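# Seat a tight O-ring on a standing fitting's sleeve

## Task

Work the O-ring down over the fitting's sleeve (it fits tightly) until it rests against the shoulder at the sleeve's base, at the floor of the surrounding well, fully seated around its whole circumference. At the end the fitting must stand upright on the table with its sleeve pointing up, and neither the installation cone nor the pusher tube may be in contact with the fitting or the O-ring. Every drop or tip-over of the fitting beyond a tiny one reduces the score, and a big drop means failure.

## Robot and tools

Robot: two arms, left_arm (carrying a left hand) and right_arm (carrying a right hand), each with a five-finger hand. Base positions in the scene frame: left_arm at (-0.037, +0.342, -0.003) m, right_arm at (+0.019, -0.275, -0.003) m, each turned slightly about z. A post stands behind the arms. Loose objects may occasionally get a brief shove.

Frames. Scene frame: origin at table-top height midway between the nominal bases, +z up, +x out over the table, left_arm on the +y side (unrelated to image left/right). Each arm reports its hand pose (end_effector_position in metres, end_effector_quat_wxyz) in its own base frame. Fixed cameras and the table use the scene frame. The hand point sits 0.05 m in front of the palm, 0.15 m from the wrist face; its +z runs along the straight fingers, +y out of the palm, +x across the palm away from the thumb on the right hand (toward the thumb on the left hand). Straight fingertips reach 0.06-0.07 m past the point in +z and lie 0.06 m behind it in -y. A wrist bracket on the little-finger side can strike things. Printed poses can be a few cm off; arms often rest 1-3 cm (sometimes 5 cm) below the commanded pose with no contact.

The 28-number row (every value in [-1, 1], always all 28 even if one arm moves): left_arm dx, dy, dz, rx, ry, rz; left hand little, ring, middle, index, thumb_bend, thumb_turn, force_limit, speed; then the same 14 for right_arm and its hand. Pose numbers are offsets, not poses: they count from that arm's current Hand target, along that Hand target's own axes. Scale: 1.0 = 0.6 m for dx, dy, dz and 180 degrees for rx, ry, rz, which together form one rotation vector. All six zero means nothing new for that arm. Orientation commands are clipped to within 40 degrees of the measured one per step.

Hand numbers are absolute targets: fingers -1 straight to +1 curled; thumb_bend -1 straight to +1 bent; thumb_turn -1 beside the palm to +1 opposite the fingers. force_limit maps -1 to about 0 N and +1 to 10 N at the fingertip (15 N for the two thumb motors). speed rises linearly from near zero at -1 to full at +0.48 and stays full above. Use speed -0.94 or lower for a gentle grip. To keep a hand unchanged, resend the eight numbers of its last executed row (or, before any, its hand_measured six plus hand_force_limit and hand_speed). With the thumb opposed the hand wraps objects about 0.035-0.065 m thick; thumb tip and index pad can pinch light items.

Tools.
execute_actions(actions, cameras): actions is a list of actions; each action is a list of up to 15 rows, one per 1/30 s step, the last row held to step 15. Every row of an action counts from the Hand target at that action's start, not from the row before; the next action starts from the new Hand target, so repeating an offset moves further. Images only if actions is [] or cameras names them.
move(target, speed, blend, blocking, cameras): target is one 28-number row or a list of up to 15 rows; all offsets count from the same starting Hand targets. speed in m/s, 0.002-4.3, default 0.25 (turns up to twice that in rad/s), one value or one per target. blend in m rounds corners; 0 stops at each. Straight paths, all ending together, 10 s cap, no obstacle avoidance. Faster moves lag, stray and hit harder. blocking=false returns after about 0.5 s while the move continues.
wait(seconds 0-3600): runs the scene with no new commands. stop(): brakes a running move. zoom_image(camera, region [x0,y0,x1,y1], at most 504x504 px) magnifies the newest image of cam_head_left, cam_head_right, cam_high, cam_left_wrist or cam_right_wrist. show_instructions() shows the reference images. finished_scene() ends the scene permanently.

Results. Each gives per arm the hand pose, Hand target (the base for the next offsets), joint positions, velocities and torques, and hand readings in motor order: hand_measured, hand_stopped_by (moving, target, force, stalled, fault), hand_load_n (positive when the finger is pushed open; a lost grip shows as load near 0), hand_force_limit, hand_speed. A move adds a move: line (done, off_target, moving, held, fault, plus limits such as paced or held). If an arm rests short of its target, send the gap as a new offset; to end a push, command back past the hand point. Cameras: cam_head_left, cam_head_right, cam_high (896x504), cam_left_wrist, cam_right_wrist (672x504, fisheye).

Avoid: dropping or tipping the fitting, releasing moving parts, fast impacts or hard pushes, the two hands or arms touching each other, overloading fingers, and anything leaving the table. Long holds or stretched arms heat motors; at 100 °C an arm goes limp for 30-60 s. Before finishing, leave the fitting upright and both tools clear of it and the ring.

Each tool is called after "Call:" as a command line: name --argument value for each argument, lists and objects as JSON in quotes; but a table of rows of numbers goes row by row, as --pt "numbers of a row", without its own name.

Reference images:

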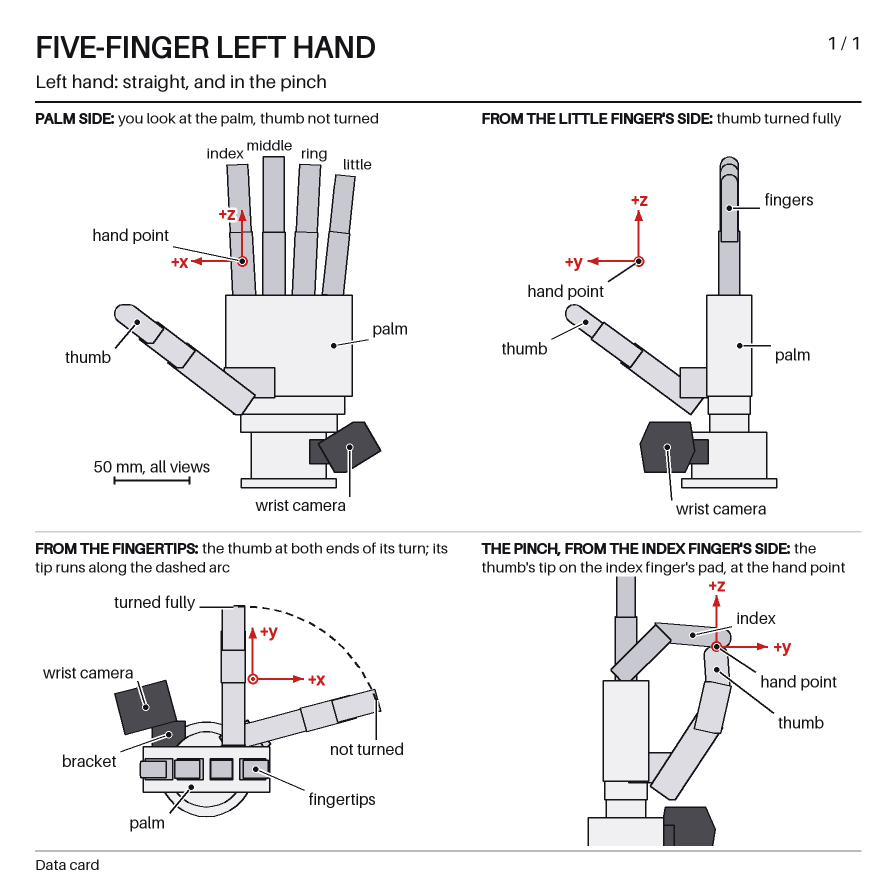

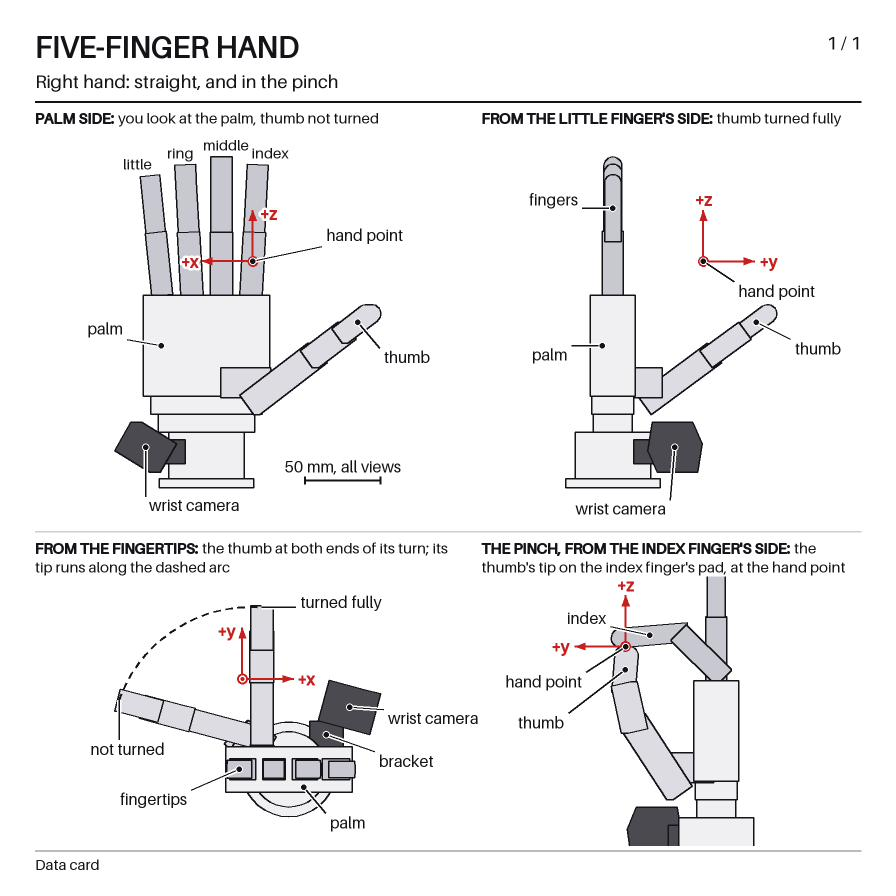

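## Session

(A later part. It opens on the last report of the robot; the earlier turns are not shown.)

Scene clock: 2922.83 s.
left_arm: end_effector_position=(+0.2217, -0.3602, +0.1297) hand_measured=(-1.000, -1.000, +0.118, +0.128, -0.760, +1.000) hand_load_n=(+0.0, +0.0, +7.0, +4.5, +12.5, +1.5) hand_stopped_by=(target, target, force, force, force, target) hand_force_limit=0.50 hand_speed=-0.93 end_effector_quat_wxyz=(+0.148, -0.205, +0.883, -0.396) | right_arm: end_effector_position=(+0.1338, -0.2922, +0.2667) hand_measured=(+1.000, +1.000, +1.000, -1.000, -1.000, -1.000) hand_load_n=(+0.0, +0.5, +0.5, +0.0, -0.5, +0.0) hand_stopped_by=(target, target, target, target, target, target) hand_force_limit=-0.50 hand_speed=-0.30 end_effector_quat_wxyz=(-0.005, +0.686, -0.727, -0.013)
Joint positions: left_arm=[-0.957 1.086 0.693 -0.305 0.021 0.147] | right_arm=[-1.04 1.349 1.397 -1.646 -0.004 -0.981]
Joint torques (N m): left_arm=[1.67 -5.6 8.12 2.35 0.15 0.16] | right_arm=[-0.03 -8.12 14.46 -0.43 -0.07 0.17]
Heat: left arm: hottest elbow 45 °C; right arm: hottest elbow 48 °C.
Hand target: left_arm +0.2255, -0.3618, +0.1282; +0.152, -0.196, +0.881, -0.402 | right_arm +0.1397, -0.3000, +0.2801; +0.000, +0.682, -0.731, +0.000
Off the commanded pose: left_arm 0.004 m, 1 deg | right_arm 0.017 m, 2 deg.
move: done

Call:
move --pt "0.0132 0.0117 0.0098 0 0 0 -1 -1 0.45 0.45 0.05 1 0.5 -0.93 0 0 0 0 0 0 1 1 1 -1 -1 -1 -0.5 -0.3" --speed 0.03 --cameras '["cam_left_wrist", "cam_high", "cam_head_left", "cam_head_right"]'

Call:
zoom_image --camera "cam_high" --region '[585, 215, 630, 275]'

Call:
zoom_image --camera "cam_head_left" --region '[375, 315, 425, 365]'

Call:
zoom_image --camera "cam_head_right" --region '[380, 310, 430, 360]'

Call:
zoom_image --camera "cam_left_wrist" --region '[40, 180, 400, 420]'

Scene clock: 2942.13 s.
left_arm: end_effector_position=(+0.2204, -0.3598, +0.1195) hand_measured=(-1.000, -1.000, +0.118, +0.128, -0.760, +1.000) hand_load_n=(-0.5, +0.0, +7.0, +4.5, +12.5, +2.0) hand_stopped_by=(target, target, force, force, force, target) hand_force_limit=0.50 hand_speed=-0.93 end_effector_quat_wxyz=(+0.148, -0.204, +0.883, -0.396) | right_arm: end_effector_position=(+0.1338, -0.2922, +0.2667) hand_measured=(+1.000, +1.000, +1.000, -1.000, -1.000, -1.000) hand_load_n=(+0.5, +0.0, +0.0, +0.0, +0.0, +0.0) hand_stopped_by=(target, target, target, target, target, target) hand_force_limit=-0.50 hand_speed=-0.30 end_effector_quat_wxyz=(-0.005, +0.686, -0.727, -0.013)
Joint positions: left_arm=[-0.96 1.097 0.671 -0.273 0.02 0.149] | right_arm=[-1.04 1.349 1.397 -1.646 -0.004 -0.981]
Joint torques (N m): left_arm=[0.38 -5.48 8.03 2.36 -0.08 0.04] | right_arm=[-0.09 -8 14.38 -0.35 -0.09 0.18]
Heat: left arm: hottest elbow 44 °C; right arm: hottest elbow 48 °C.
Hand target: left_arm +0.2195, -0.3652, +0.1182; +0.152, -0.196, +0.881, -0.402 | right_arm +0.1397, -0.3000, +0.2801; +0.000, +0.682, -0.731, +0.000
Off the commanded pose: left_arm 0.006 m, 1 deg | right_arm 0.017 m, 2 deg.
move: done
cam_left_wrist: T_world_to_cam=[[0.06034, -0.71511, 0.6964, -0.35421], [-0.9973, -0.07239, 0.01208, 0.21102], [0.04177, -0.69525, -0.71755, -0.06048]] pos_world=[0.23435, -0.28008, 0.20072]
Images, in order (width x height): cam_head_left 896x504, cam_head_right 896x504, cam_high 896x504, cam_left_wrist 672x504.

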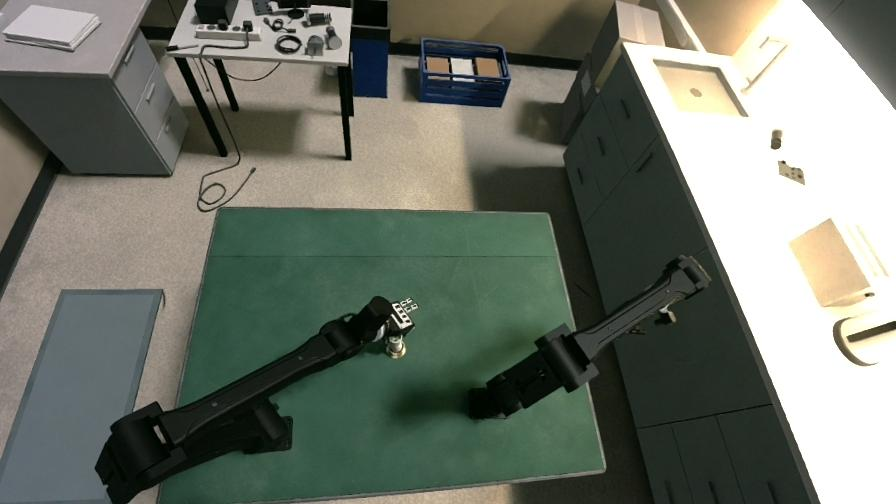

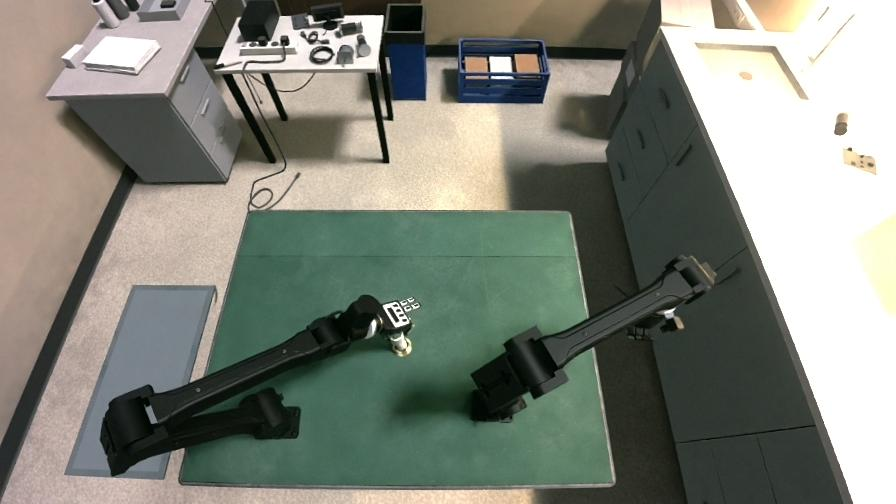

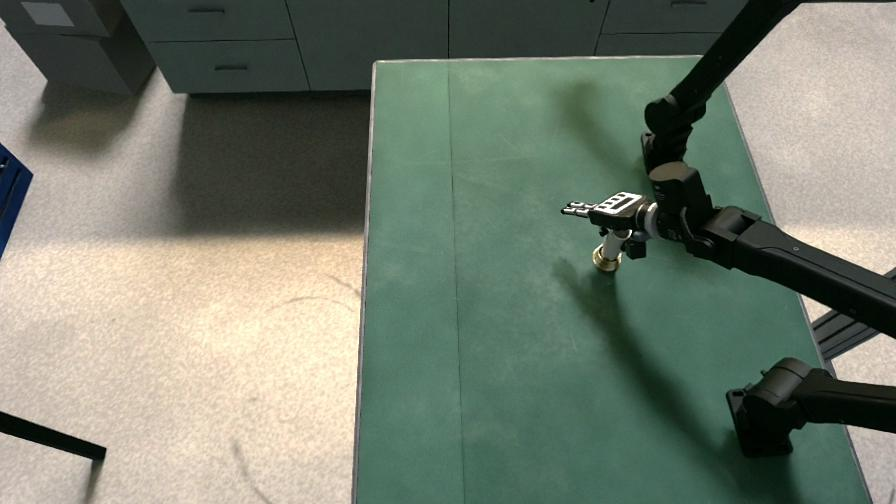

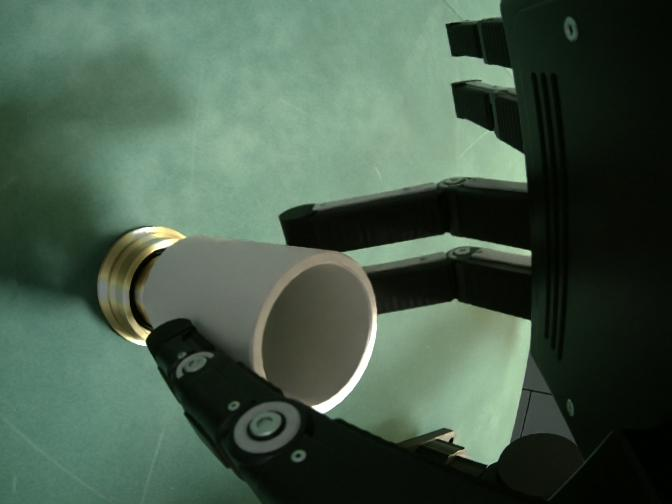

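Scaled by 8.400 from the camera's image (finer frame: 1280x720).

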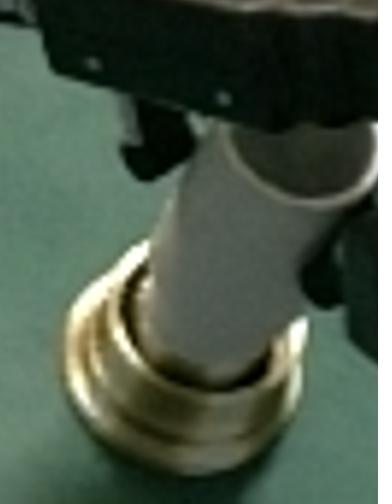

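Scaled by 10.080 from the camera's image (finer frame: 1280x720).

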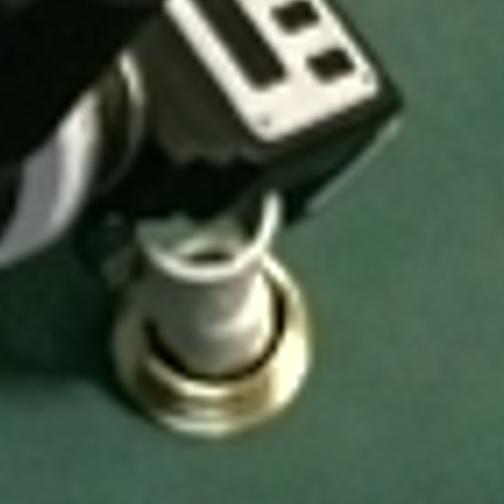

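Scaled by 10.080 from the camera's image (finer frame: 1280x720).

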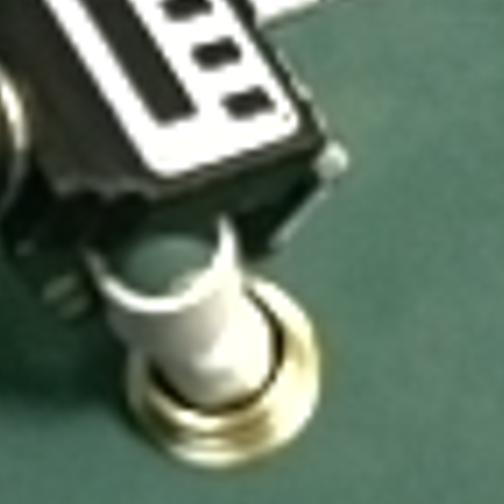

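Scaled by 1.400 from the camera's image (finer frame: 960x720).

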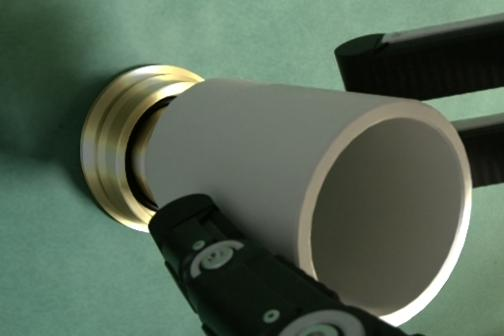

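Call:
move --pt "0.0095 -0.002 0.0008 0 0 0 -1 -1 0.45 0.45 0.05 1 0.5 -0.93 0 0 0 0 0 0 1 1 1 -1 -1 -1 -0.5 -0.3" --speed 0.03

Scene clock: 2952.13 s.
left_arm: end_effector_position=(+0.2150, -0.3632, +0.1187) hand_measured=(-1.000, -1.000, +0.118, +0.128, -0.760, +1.000) hand_load_n=(+0.0, +0.0, +7.0, +5.0, +12.5, +1.5) hand_stopped_by=(target, target, force, force, force, target) hand_force_limit=0.50 hand_speed=-0.93 end_effector_quat_wxyz=(+0.150, -0.197, +0.885, -0.394) | right_arm: end_effector_position=(+0.1338, -0.2922, +0.2667) hand_measured=(+1.000, +1.000, +1.000, -1.000, -1.000, -1.000) hand_load_n=(+0.0, +0.5, +0.0, +0.0, +0.0, +0.0) hand_stopped_by=(target, target, target, target, target, target) hand_force_limit=-0.50 hand_speed=-0.30 end_effector_quat_wxyz=(-0.005, +0.686, -0.727, -0.013)
Joint positions: left_arm=[-0.981 1.098 0.671 -0.273 0.006 0.149] | right_arm=[-1.04 1.349 1.397 -1.646 -0.004 -0.981]
Joint torques (N m): left_arm=[0.5 -5.36 8.12 2.41 -0.08 -0.07] | right_arm=[0.56 -7.94 14.5 -0.28 -0.08 0.21]
Heat: left arm: hottest elbow 44 °C; right arm: hottest elbow 48 °C.
Hand target: left_arm +0.2150, -0.3689, +0.1182; +0.152, -0.196, +0.881, -0.402 | right_arm +0.1397, -0.3000, +0.2801; +0.000, +0.682, -0.731, +0.000
Off the commanded pose: left_arm 0.006 m, 1 deg | right_arm 0.017 m, 2 deg.
move: done

Call:
move --pt "0.0033 0.0230 0.0189 0 0 0 -1 -1 0.45 0.45 0.05 1 0.5 -0.93 0 0 0 0 0 0 1 1 1 -1 -1 -1 -0.5 -0.3" --speed 0.04 --cameras '["cam_left_wrist", "cam_high", "cam_head_left", "cam_head_right"]'

Call:
zoom_image --camera "cam_high" --region '[585, 215, 630, 275]'

Call:
zoom_image --camera "cam_head_left" --region '[375, 315, 425, 365]'

Call:
zoom_image --camera "cam_head_right" --region '[380, 310, 430, 360]'

Call:
zoom_image --camera "cam_left_wrist" --region '[40, 180, 400, 420]'

Scene clock: 2961.90 s.
left_arm: end_effector_position=(+0.2135, -0.3658, +0.1025) hand_measured=(-1.000, -1.000, +0.118, +0.128, -0.760, +1.000) hand_load_n=(+0.0, +0.0, +7.0, +4.5, +12.5, +1.5) hand_stopped_by=(target, target, force, force, force, target) hand_force_limit=0.50 hand_speed=-0.93 end_effector_quat_wxyz=(+0.149, -0.195, +0.884, -0.397) | right_arm: end_effector_position=(+0.1338, -0.2922, +0.2667) hand_measured=(+1.000, +1.000, +1.000, -1.000, -1.000, -1.000) hand_load_n=(+0.0, +0.0, +0.0, +0.0, +0.0, +0.0) hand_stopped_by=(target, target, target, target, target, target) hand_force_limit=-0.50 hand_speed=-0.30 end_effector_quat_wxyz=(-0.005, +0.686, -0.727, -0.013)
Joint positions: left_arm=[-0.987 1.126 0.641 -0.21 0.006 0.147] | right_arm=[-1.04 1.349 1.397 -1.646 -0.004 -0.981]
Joint torques (N m): left_arm=[0.56 -5.66 7.79 2.37 -0.08 -0.06] | right_arm=[-0.32 -8.35 14.54 -0.51 -0.07 0.18]
Heat: left arm: hottest elbow 44 °C; right arm: hottest elbow 48 °C.
Hand target: left_arm +0.2150, -0.3689, +0.1002; +0.152, -0.196, +0.881, -0.402 | right_arm +0.1397, -0.3000, +0.2801; +0.000, +0.682, -0.731, +0.000
Off the commanded pose: left_arm 0.004 m, 1 deg | right_arm 0.017 m, 2 deg.
move: done
cam_left_wrist: T_world_to_cam=[[0.04319, -0.71721, 0.69552, -0.34307], [-0.9984, -0.05636, 0.00389, 0.2108], [0.03641, -0.69458, -0.7185, -0.07513]] pos_world=[0.22801, -0.28636, 0.18381]
Images, in order (width x height): cam_head_left 896x504, cam_head_right 896x504, cam_high 896x504, cam_left_wrist 672x504.

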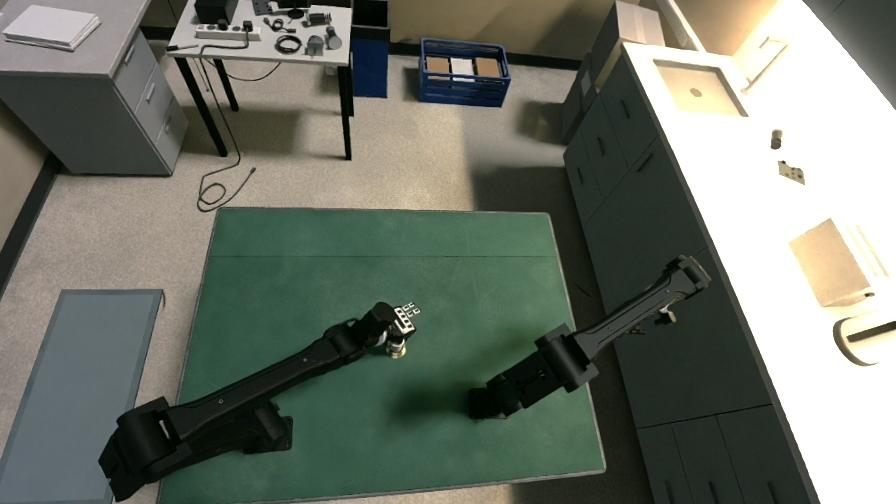

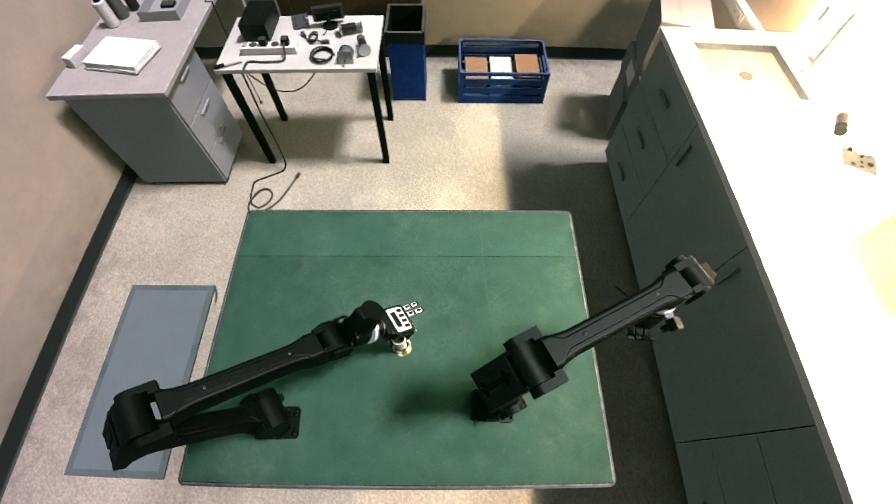

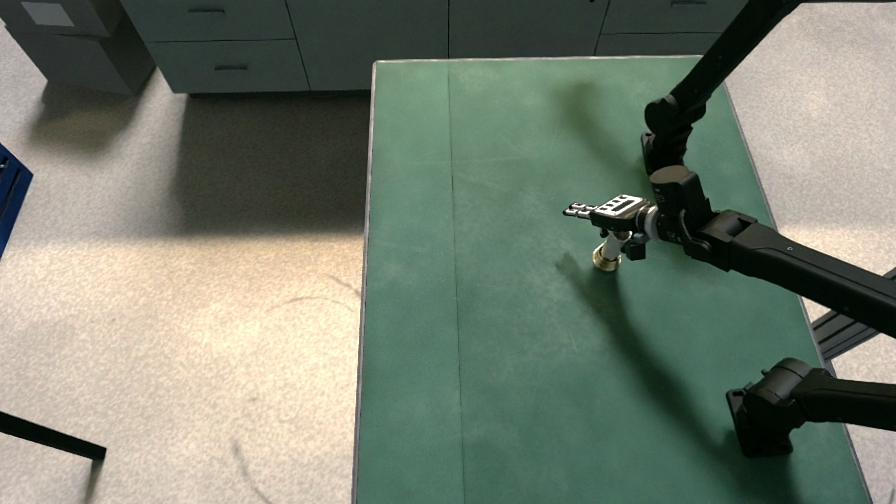

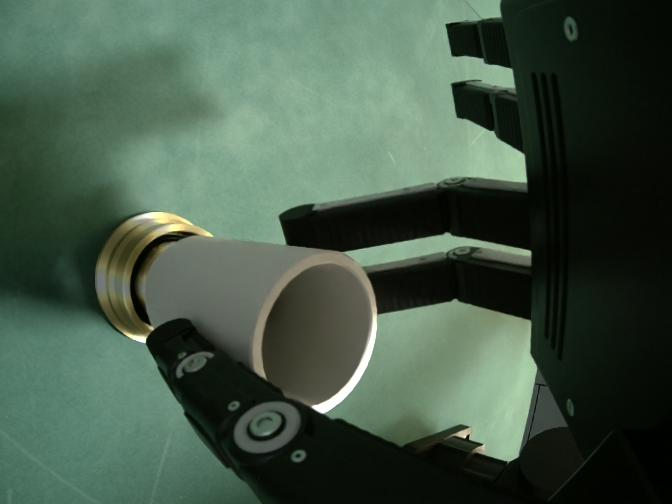

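Scaled by 8.400 from the camera's image (finer frame: 1280x720).

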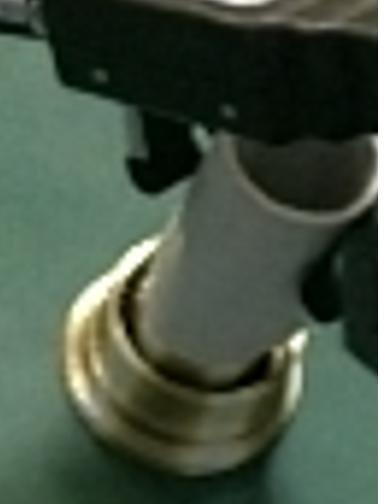

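Scaled by 10.080 from the camera's image (finer frame: 1280x720).

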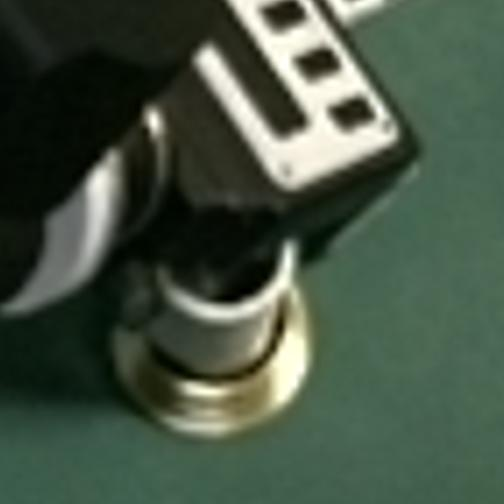

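Scaled by 10.080 from the camera's image (finer frame: 1280x720).

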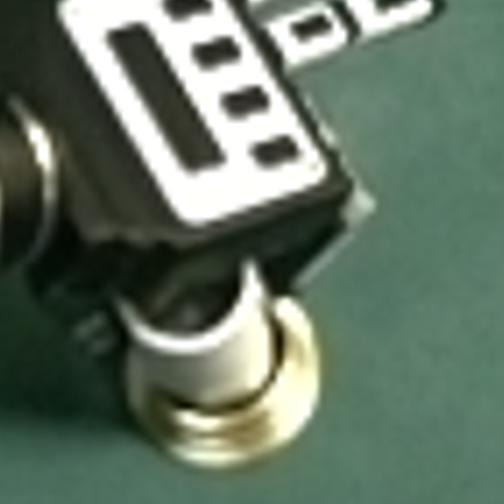

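Scaled by 1.400 from the camera's image (finer frame: 960x720).

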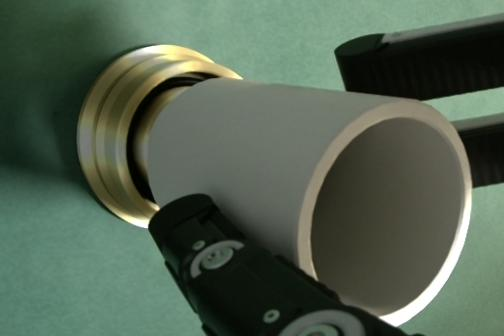

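Call:
move --pt "0.0005 0.0175 0.0105 0 0 0 -1 -1 0.45 0.45 0.05 1 0.5 -0.93 0 0 0 0 0 0 1 1 1 -1 -1 -1 -0.5 -0.3" --speed 0.03 --cameras '["cam_left_wrist"]'

Call:
zoom_image --camera "cam_left_wrist" --region '[40, 180, 400, 420]'

Scene clock: 2973.97 s.
left_arm: end_effector_position=(+0.2129, -0.3661, +0.0928) hand_measured=(-1.000, -1.000, +0.118, +0.128, -0.760, +1.000) hand_load_n=(+0.0, +0.5, +7.0, +4.5, +13.0, +1.5) hand_stopped_by=(target, target, force, force, force, target) hand_force_limit=0.50 hand_speed=-0.93 end_effector_quat_wxyz=(+0.150, -0.194, +0.883, -0.400) | right_arm: end_effector_position=(+0.1338, -0.2922, +0.2667) hand_measured=(+1.000, +1.000, +1.000, -1.000, -1.000, -1.000) hand_load_n=(+0.0, +0.5, +0.0, +0.0, +0.0, +0.0) hand_stopped_by=(target, target, target, target, target, target) hand_force_limit=-0.50 hand_speed=-0.30 end_effector_quat_wxyz=(-0.005, +0.686, -0.727, -0.013)
Joint positions: left_arm=[-0.989 1.139 0.618 -0.166 0.006 0.147] | right_arm=[-1.04 1.349 1.397 -1.646 -0.004 -0.981]
Joint torques (N m): left_arm=[0.73 -5.6 7.42 2.19 0.03 -0.04] | right_arm=[0.38 -8.23 14.54 -0.36 -0.09 0.16]
Heat: left arm: hottest elbow 43 °C; right arm: hottest elbow 48 °C.
Hand target: left_arm +0.2151, -0.3668, +0.0882; +0.152, -0.196, +0.881, -0.402 | right_arm +0.1397, -0.3000, +0.2801; +0.000, +0.682, -0.731, +0.000
Off the commanded pose: left_arm 0.005 m, 0 deg | right_arm 0.017 m, 2 deg.
move: done
cam_left_wrist: T_world_to_cam=[[0.03928, -0.71283, 0.70024, -0.33462], [-0.99849, -0.05487, 0.00015, 0.21123], [0.03831, -0.69919, -0.71391, -0.08483]] pos_world=[0.22731, -0.28625, 0.17371]

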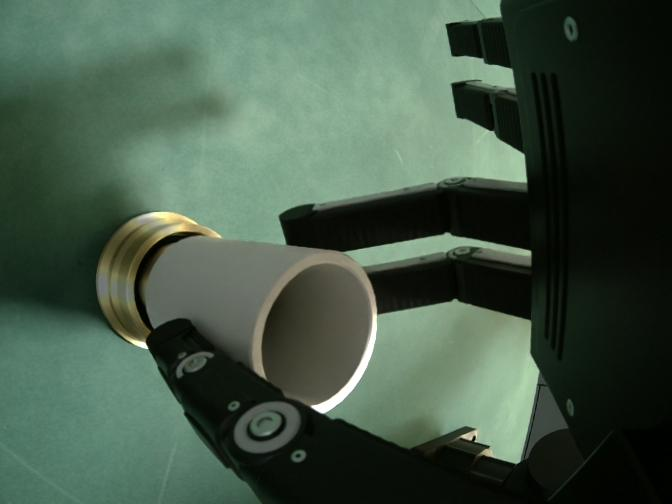

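Scaled by 1.400 from the camera's image (finer frame: 960x720).

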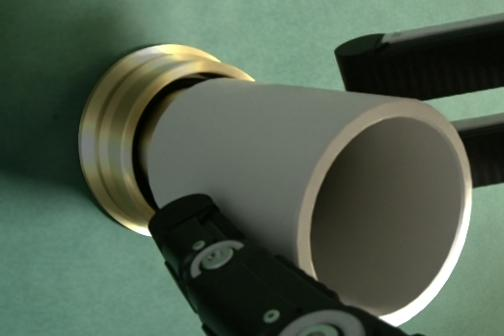

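Call:
execute_actions --actions '[]' --cameras '["cam_high", "cam_head_left", "cam_head_right"]'

Call:
zoom_image --camera "cam_high" --region '[585, 225, 630, 275]'

Call:
zoom_image --camera "cam_head_left" --region '[375, 315, 425, 365]'

Call:
zoom_image --camera "cam_head_right" --region '[380, 310, 430, 360]'

Scene clock: 2979.00 s.
left_arm: end_effector_position=(+0.2129, -0.3661, +0.0928) hand_measured=(-1.000, -1.000, +0.118, +0.128, -0.760, +1.000) hand_load_n=(+0.0, +0.0, +7.0, +4.5, +12.5, +1.5) hand_stopped_by=(target, target, force, force, force, target) hand_force_limit=0.50 hand_speed=-0.93 end_effector_quat_wxyz=(+0.150, -0.194, +0.883, -0.400) | right_arm: end_effector_position=(+0.1338, -0.2922, +0.2667) hand_measured=(+1.000, +1.000, +1.000, -1.000, -1.000, -1.000) hand_load_n=(+0.0, +0.0, +0.0, +0.0, +0.0, +0.0) hand_stopped_by=(target, target, target, target, target, target) hand_force_limit=-0.50 hand_speed=-0.30 end_effector_quat_wxyz=(-0.005, +0.686, -0.727, -0.013)
Joint positions: left_arm=[-0.989 1.139 0.618 -0.166 0.006 0.147] | right_arm=[-1.04 1.349 1.397 -1.646 -0.004 -0.981]
Joint velocities: within noise
Joint torques (N m): left_arm=[0.73 -5.6 7.46 2.24 0.01 -0.04] | right_arm=[0.09 -7.71 14.39 -0.31 -0.07 0.18]
Heat: left arm: hottest elbow 43 °C; right arm: hottest elbow 48 °C.
Hand target: left_arm +0.2151, -0.3668, +0.0882; +0.152, -0.196, +0.881, -0.402 | right_arm +0.1397, -0.3000, +0.2801; +0.000, +0.682, -0.731, +0.000
Off the commanded pose: left_arm 0.005 m, 0 deg | right_arm 0.017 m, 2 deg.
Images, in order (width x height): cam_head_left 896x504, cam_head_right 896x504, cam_high 896x504.

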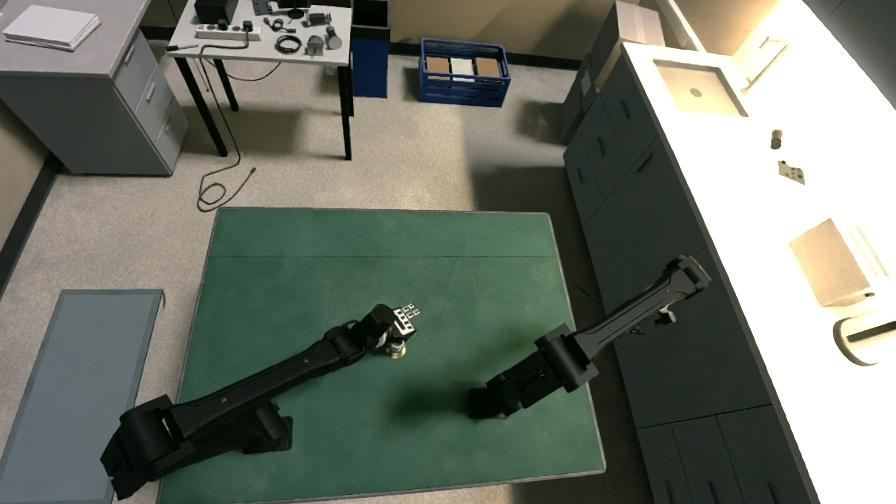

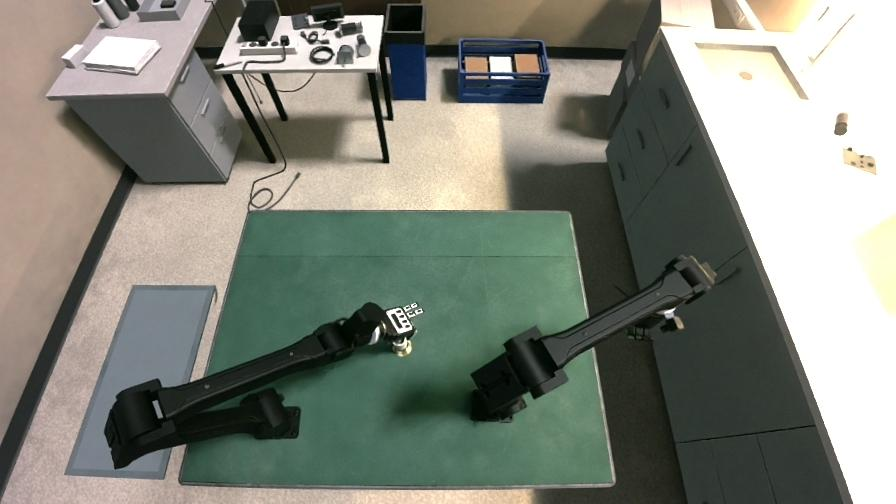

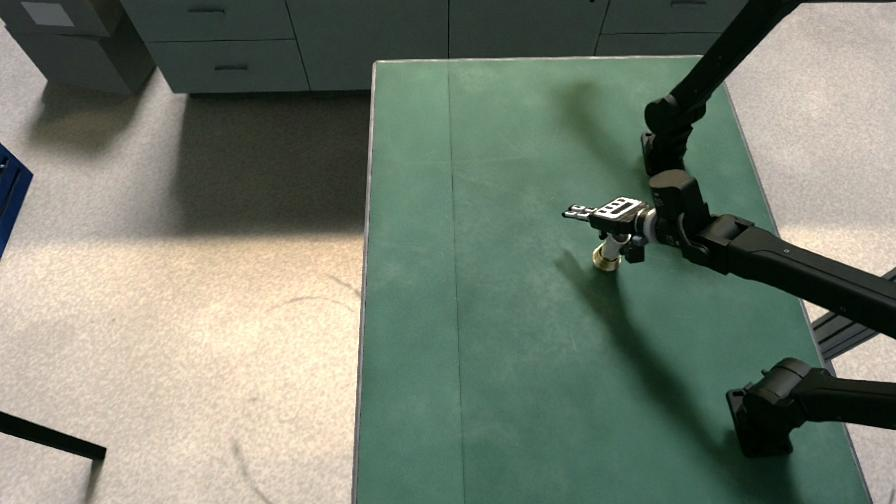

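Scaled by 10.080 from the camera's image (finer frame: 1280x720).

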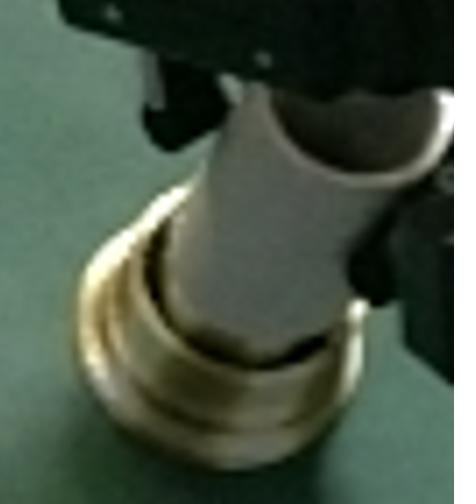

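Scaled by 10.080 from the camera's image (finer frame: 1280x720).

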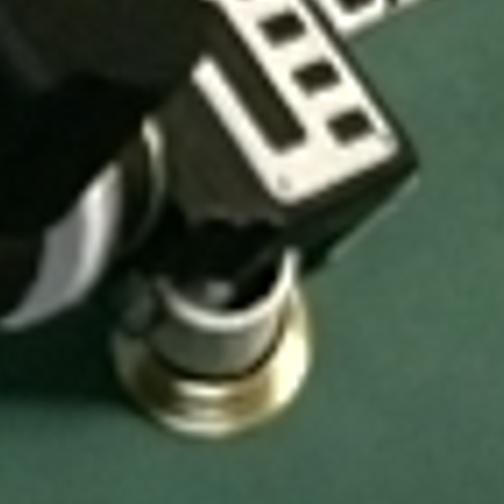

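Scaled by 10.080 from the camera's image (finer frame: 1280x720).

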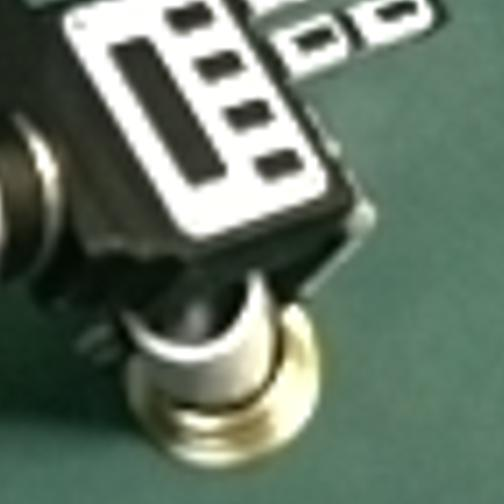

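Call:
move --pt "-0.0063 0 0.001 0 0 0 -1 -1 0.45 0.45 0.05 1 0.5 -0.93 0 0 0 0 0 0 1 1 1 -1 -1 -1 -0.5 -0.3" --speed 0.03

Scene clock: 2999.10 s.
left_arm: end_effector_position=(+0.2125, -0.3666, +0.0918) hand_measured=(-1.000, -1.000, +0.118, +0.128, -0.760, +1.000) hand_load_n=(+0.0, +0.0, +6.5, +5.0, +12.5, +2.0) hand_stopped_by=(target, target, force, force, force, target) hand_force_limit=0.50 hand_speed=-0.93 end_effector_quat_wxyz=(+0.148, -0.193, +0.884, -0.400) | right_arm: end_effector_position=(+0.1338, -0.2922, +0.2667) hand_measured=(+1.000, +1.000, +1.000, -1.000, -1.000, -1.000) hand_load_n=(+0.5, +0.0, +0.0, +0.0, +0.0, +0.0) hand_stopped_by=(target, target, target, target, target, target) hand_force_limit=-0.50 hand_speed=-0.30 end_effector_quat_wxyz=(-0.005, +0.686, -0.727, -0.013)
Joint positions: left_arm=[-0.989 1.143 0.618 -0.164 0.009 0.147] | right_arm=[-1.04 1.349 1.397 -1.646 -0.004 -0.981]
Joint torques (N m): left_arm=[1.67 -5.66 7.61 2.18 0.13 0.02] | right_arm=[0.38 -8 14.57 -0.35 -0.07 0.16]
Heat: left arm: hottest elbow 42 °C; right arm: hottest elbow 48 °C.
Hand target: left_arm +0.2186, -0.3654, +0.0882; +0.152, -0.196, +0.881, -0.402 | right_arm +0.1397, -0.3000, +0.2801; +0.000, +0.682, -0.731, +0.000
Off the commanded pose: left_arm 0.007 m, 1 deg | right_arm 0.017 m, 2 deg.
move: done

Call:
move --pt "-0.0041 0.0057 0.0043 0 0 0 -1 -1 0.45 0.45 0.05 1 0.5 -0.93 0 0 0 0 0 0 1 1 1 -1 -1 -1 -0.5 -0.3" --speed 0.03 --cameras '["cam_left_wrist", "cam_head_left", "cam_head_right", "cam_high"]'

Call:
zoom_image --camera "cam_left_wrist" --region '[80, 190, 400, 420]'

Call:
zoom_image --camera "cam_high" --region '[585, 225, 630, 275]'

Call:
zoom_image --camera "cam_head_left" --region '[375, 315, 425, 365]'

Scene clock: 3005.83 s.
left_arm: end_effector_position=(+0.2139, -0.3666, +0.0890) hand_measured=(-1.000, -1.000, +0.118, +0.128, -0.760, +1.000) hand_load_n=(+0.0, +0.0, +7.0, +4.5, +12.5, +1.5) hand_stopped_by=(target, target, force, force, force, target) hand_force_limit=0.50 hand_speed=-0.93 end_effector_quat_wxyz=(+0.145, -0.194, +0.883, -0.402) | right_arm: end_effector_position=(+0.1338, -0.2922, +0.2667) hand_measured=(+1.000, +1.000, +1.000, -1.000, -1.000, -1.000) hand_load_n=(+0.0, +0.0, +0.0, +0.0, +0.0, +0.0) hand_stopped_by=(target, target, target, target, target, target) hand_force_limit=-0.50 hand_speed=-0.30 end_effector_quat_wxyz=(-0.005, +0.686, -0.727, -0.013)
Joint positions: left_arm=[-0.981 1.15 0.613 -0.15 0.02 0.147] | right_arm=[-1.04 1.349 1.397 -1.646 -0.004 -0.981]
Joint torques (N m): left_arm=[1.73 -5.48 7.42 2.24 0.09 0.08] | right_arm=[0.73 -7.82 14.45 -0.36 -0.11 0.18]
Heat: left arm: hottest elbow 42 °C; right arm: hottest elbow 48 °C.
Hand target: left_arm +0.2211, -0.3639, +0.0842; +0.152, -0.196, +0.881, -0.402 | right_arm +0.1397, -0.3000, +0.2801; +0.000, +0.682, -0.731, +0.000
Off the commanded pose: left_arm 0.009 m, 1 deg | right_arm 0.017 m, 2 deg.
move: done
cam_left_wrist: T_world_to_cam=[[0.0422, -0.70954, 0.70339, -0.33209], [-0.99863, -0.05181, 0.00765, 0.21266], [0.03101, -0.70275, -0.71076, -0.08798]] pos_world=[0.22911, -0.28644, 0.16943]
Images, in order (width x height): cam_head_left 896x504, cam_head_right 896x504, cam_high 896x504, cam_left_wrist 672x504.

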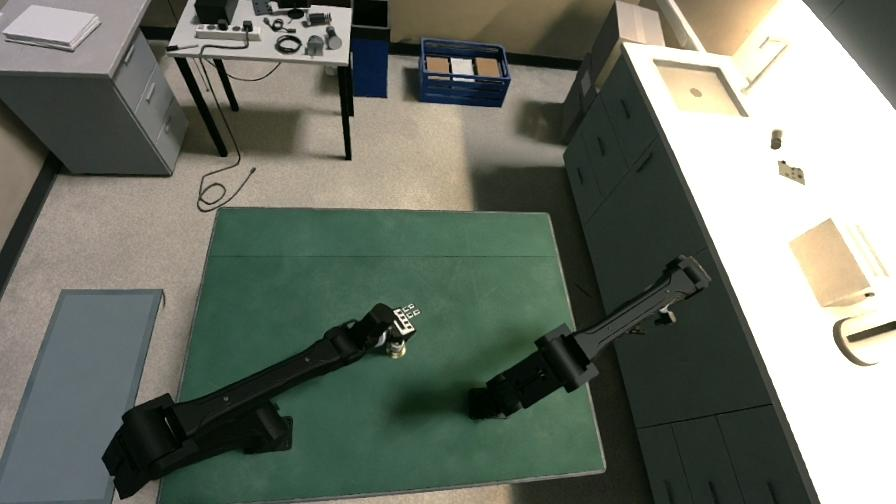

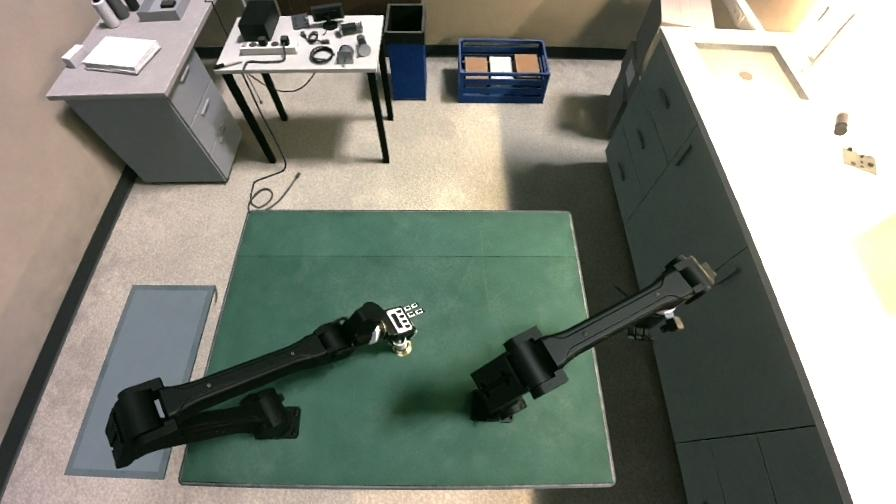

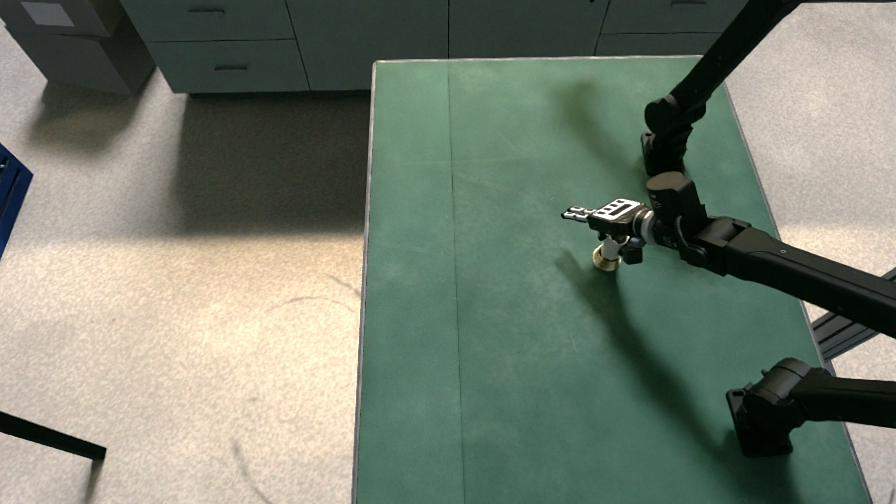

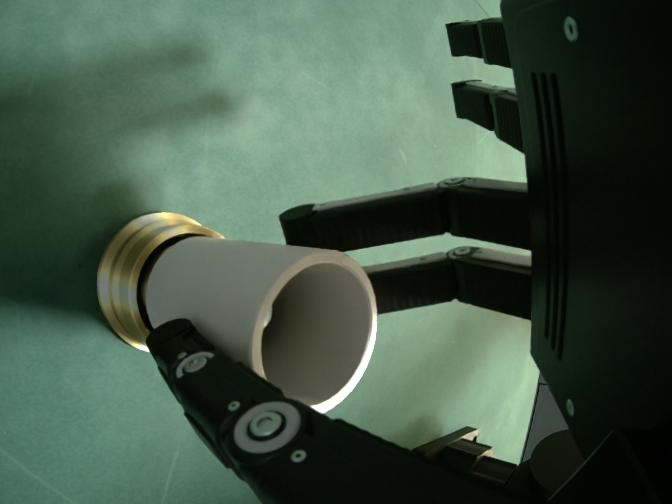

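Scaled by 1.575 from the camera's image (finer frame: 960x720).

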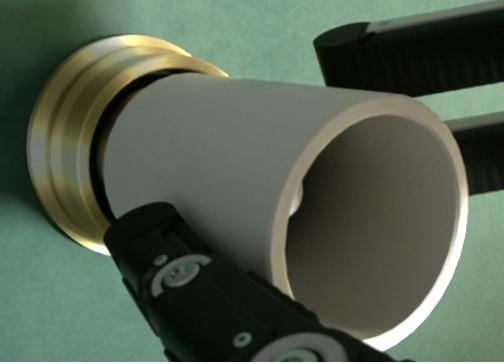

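Scaled by 10.080 from the camera's image (finer frame: 1280x720).

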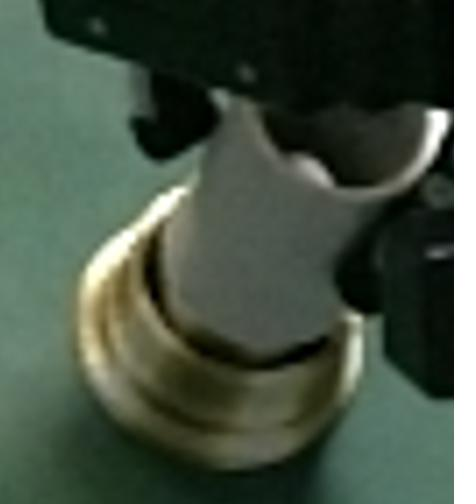

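Scaled by 10.080 from the camera's image (finer frame: 1280x720).

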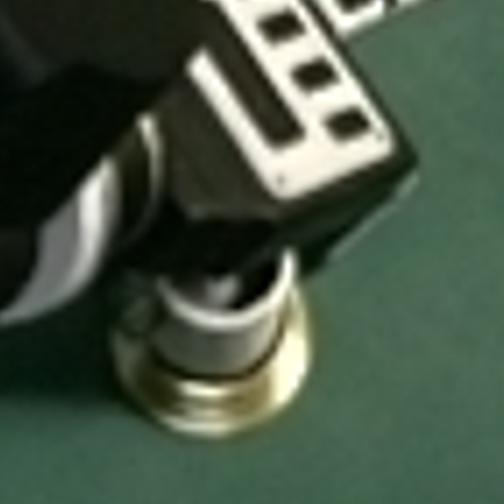

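Call:
move --pt "0.0015 0.0102 0.0084 0 0 0 -1 -1 0.45 0.45 0.05 1 0.5 -0.93 0 0 0 0 0 0 1 1 1 -1 -1 -1 -0.5 -0.3" --speed 0.03

Scene clock: 3009.60 s.
left_arm: end_effector_position=(+0.2145, -0.3669, +0.0816) hand_measured=(-1.000, -1.000, +0.118, +0.128, -0.760, +1.000) hand_load_n=(+0.0, +0.0, +7.0, +4.5, +12.5, +2.0) hand_stopped_by=(target, target, force, force, force, target) hand_force_limit=0.50 hand_speed=-0.93 end_effector_quat_wxyz=(+0.145, -0.195, +0.883, -0.403) | right_arm: end_effector_position=(+0.1338, -0.2922, +0.2667) hand_measured=(+1.000, +1.000, +1.000, -1.000, -1.000, -1.000) hand_load_n=(+0.0, +0.0, +0.0, +0.0, +0.0, +0.0) hand_stopped_by=(target, target, target, target, target, target) hand_force_limit=-0.50 hand_speed=-0.30 end_effector_quat_wxyz=(-0.005, +0.686, -0.727, -0.013)
Joint positions: left_arm=[-0.98 1.166 0.601 -0.121 0.021 0.147] | right_arm=[-1.04 1.349 1.397 -1.646 -0.004 -0.981]
Joint torques (N m): left_arm=[1.61 -5.36 7.25 2.24 0.09 0.07] | right_arm=[-0.15 -8.47 14.45 -0.39 -0.09 0.15]
Heat: left arm: hottest elbow 42 °C; right arm: hottest elbow 48 °C.
Hand target: left_arm +0.2211, -0.3639, +0.0763; +0.152, -0.196, +0.881, -0.402 | right_arm +0.1397, -0.3000, +0.2801; +0.000, +0.682, -0.731, +0.000
Off the commanded pose: left_arm 0.009 m, 1 deg | right_arm 0.017 m, 2 deg.
move: done

Call:
move --pt "0.0011 0.0077 0.0063 0 0 0 -1 -1 0.45 0.45 0.05 1 0.5 -0.93 0 0 0 0 0 0 1 1 1 -1 -1 -1 -0.5 -0.3" --speed 0.03

Scene clock: 3013.40 s.
left_arm: end_effector_position=(+0.2148, -0.3672, +0.0754) hand_measured=(-1.000, -1.000, +0.118, +0.128, -0.760, +1.000) hand_load_n=(+0.5, +0.0, +7.0, +4.5, +12.5, +2.0) hand_stopped_by=(target, target, force, force, force, target) hand_force_limit=0.50 hand_speed=-0.93 end_effector_quat_wxyz=(+0.145, -0.195, +0.883, -0.403) | right_arm: end_effector_position=(+0.1338, -0.2922, +0.2667) hand_measured=(+1.000, +1.000, +1.000, -1.000, -1.000, -1.000) hand_load_n=(+0.0, +0.0, +0.0, +0.0, +0.0, +0.0) hand_stopped_by=(target, target, target, target, target, target) hand_force_limit=-0.50 hand_speed=-0.30 end_effector_quat_wxyz=(-0.005, +0.686, -0.727, -0.013)
Joint positions: left_arm=[-0.98 1.179 0.591 -0.098 0.021 0.147] | right_arm=[-1.04 1.349 1.397 -1.646 -0.004 -0.981]
Joint torques (N m): left_arm=[1.73 -5.77 7.2 2.24 0.07 0.09] | right_arm=[0.09 -8.35 14.52 -0.39 -0.08 0.15]
Heat: left arm: hottest elbow 42 °C; right arm: hottest elbow 48 °C.
Hand target: left_arm +0.2211, -0.3639, +0.0703; +0.152, -0.196, +0.881, -0.402 | right_arm +0.1397, -0.3000, +0.2801; +0.000, +0.682, -0.731, +0.000
Off the commanded pose: left_arm 0.009 m, 1 deg | right_arm 0.017 m, 2 deg.
move: done

Call:
move --pt "0.0007 0.0051 0.0042 0 0 0 -1 -1 0.45 0.45 0.05 1 0.5 -0.93 0 0 0 0 0 0 1 1 1 -1 -1 -1 -0.5 -0.3" --speed 0.03

Scene clock: 3017.93 s.
left_arm: end_effector_position=(+0.2148, -0.3673, +0.0731) hand_measured=(-1.000, -1.000, +0.118, +0.128, -0.760, +1.000) hand_load_n=(+0.0, +0.0, +7.0, +4.5, +12.5, +1.5) hand_stopped_by=(target, target, force, force, force, target) hand_force_limit=0.50 hand_speed=-0.93 end_effector_quat_wxyz=(+0.146, -0.194, +0.882, -0.403) | right_arm: end_effector_position=(+0.1338, -0.2922, +0.2667) hand_measured=(+1.000, +1.000, +1.000, -1.000, -1.000, -1.000) hand_load_n=(+0.0, +0.0, +0.0, +0.0, +0.0, +0.0) hand_stopped_by=(target, target, target, target, target, target) hand_force_limit=-0.50 hand_speed=-0.30 end_effector_quat_wxyz=(-0.005, +0.686, -0.727, -0.013)
Joint positions: left_arm=[-0.98 1.184 0.587 -0.087 0.021 0.147] | right_arm=[-1.04 1.349 1.397 -1.646 -0.004 -0.981]
Joint torques (N m): left_arm=[1.55 -5.42 6.97 2.26 0.09 0.08] | right_arm=[-0.09 -8.35 14.6 -0.28 -0.08 0.19]
Heat: left arm: hottest elbow 42 °C; right arm: hottest elbow 48 °C.
Hand target: left_arm +0.2211, -0.3639, +0.0663; +0.152, -0.196, +0.881, -0.402 | right_arm +0.1397, -0.3000, +0.2801; +0.000, +0.682, -0.731, +0.000
Off the commanded pose: left_arm 0.010 m, 1 deg | right_arm 0.017 m, 2 deg.
move: done


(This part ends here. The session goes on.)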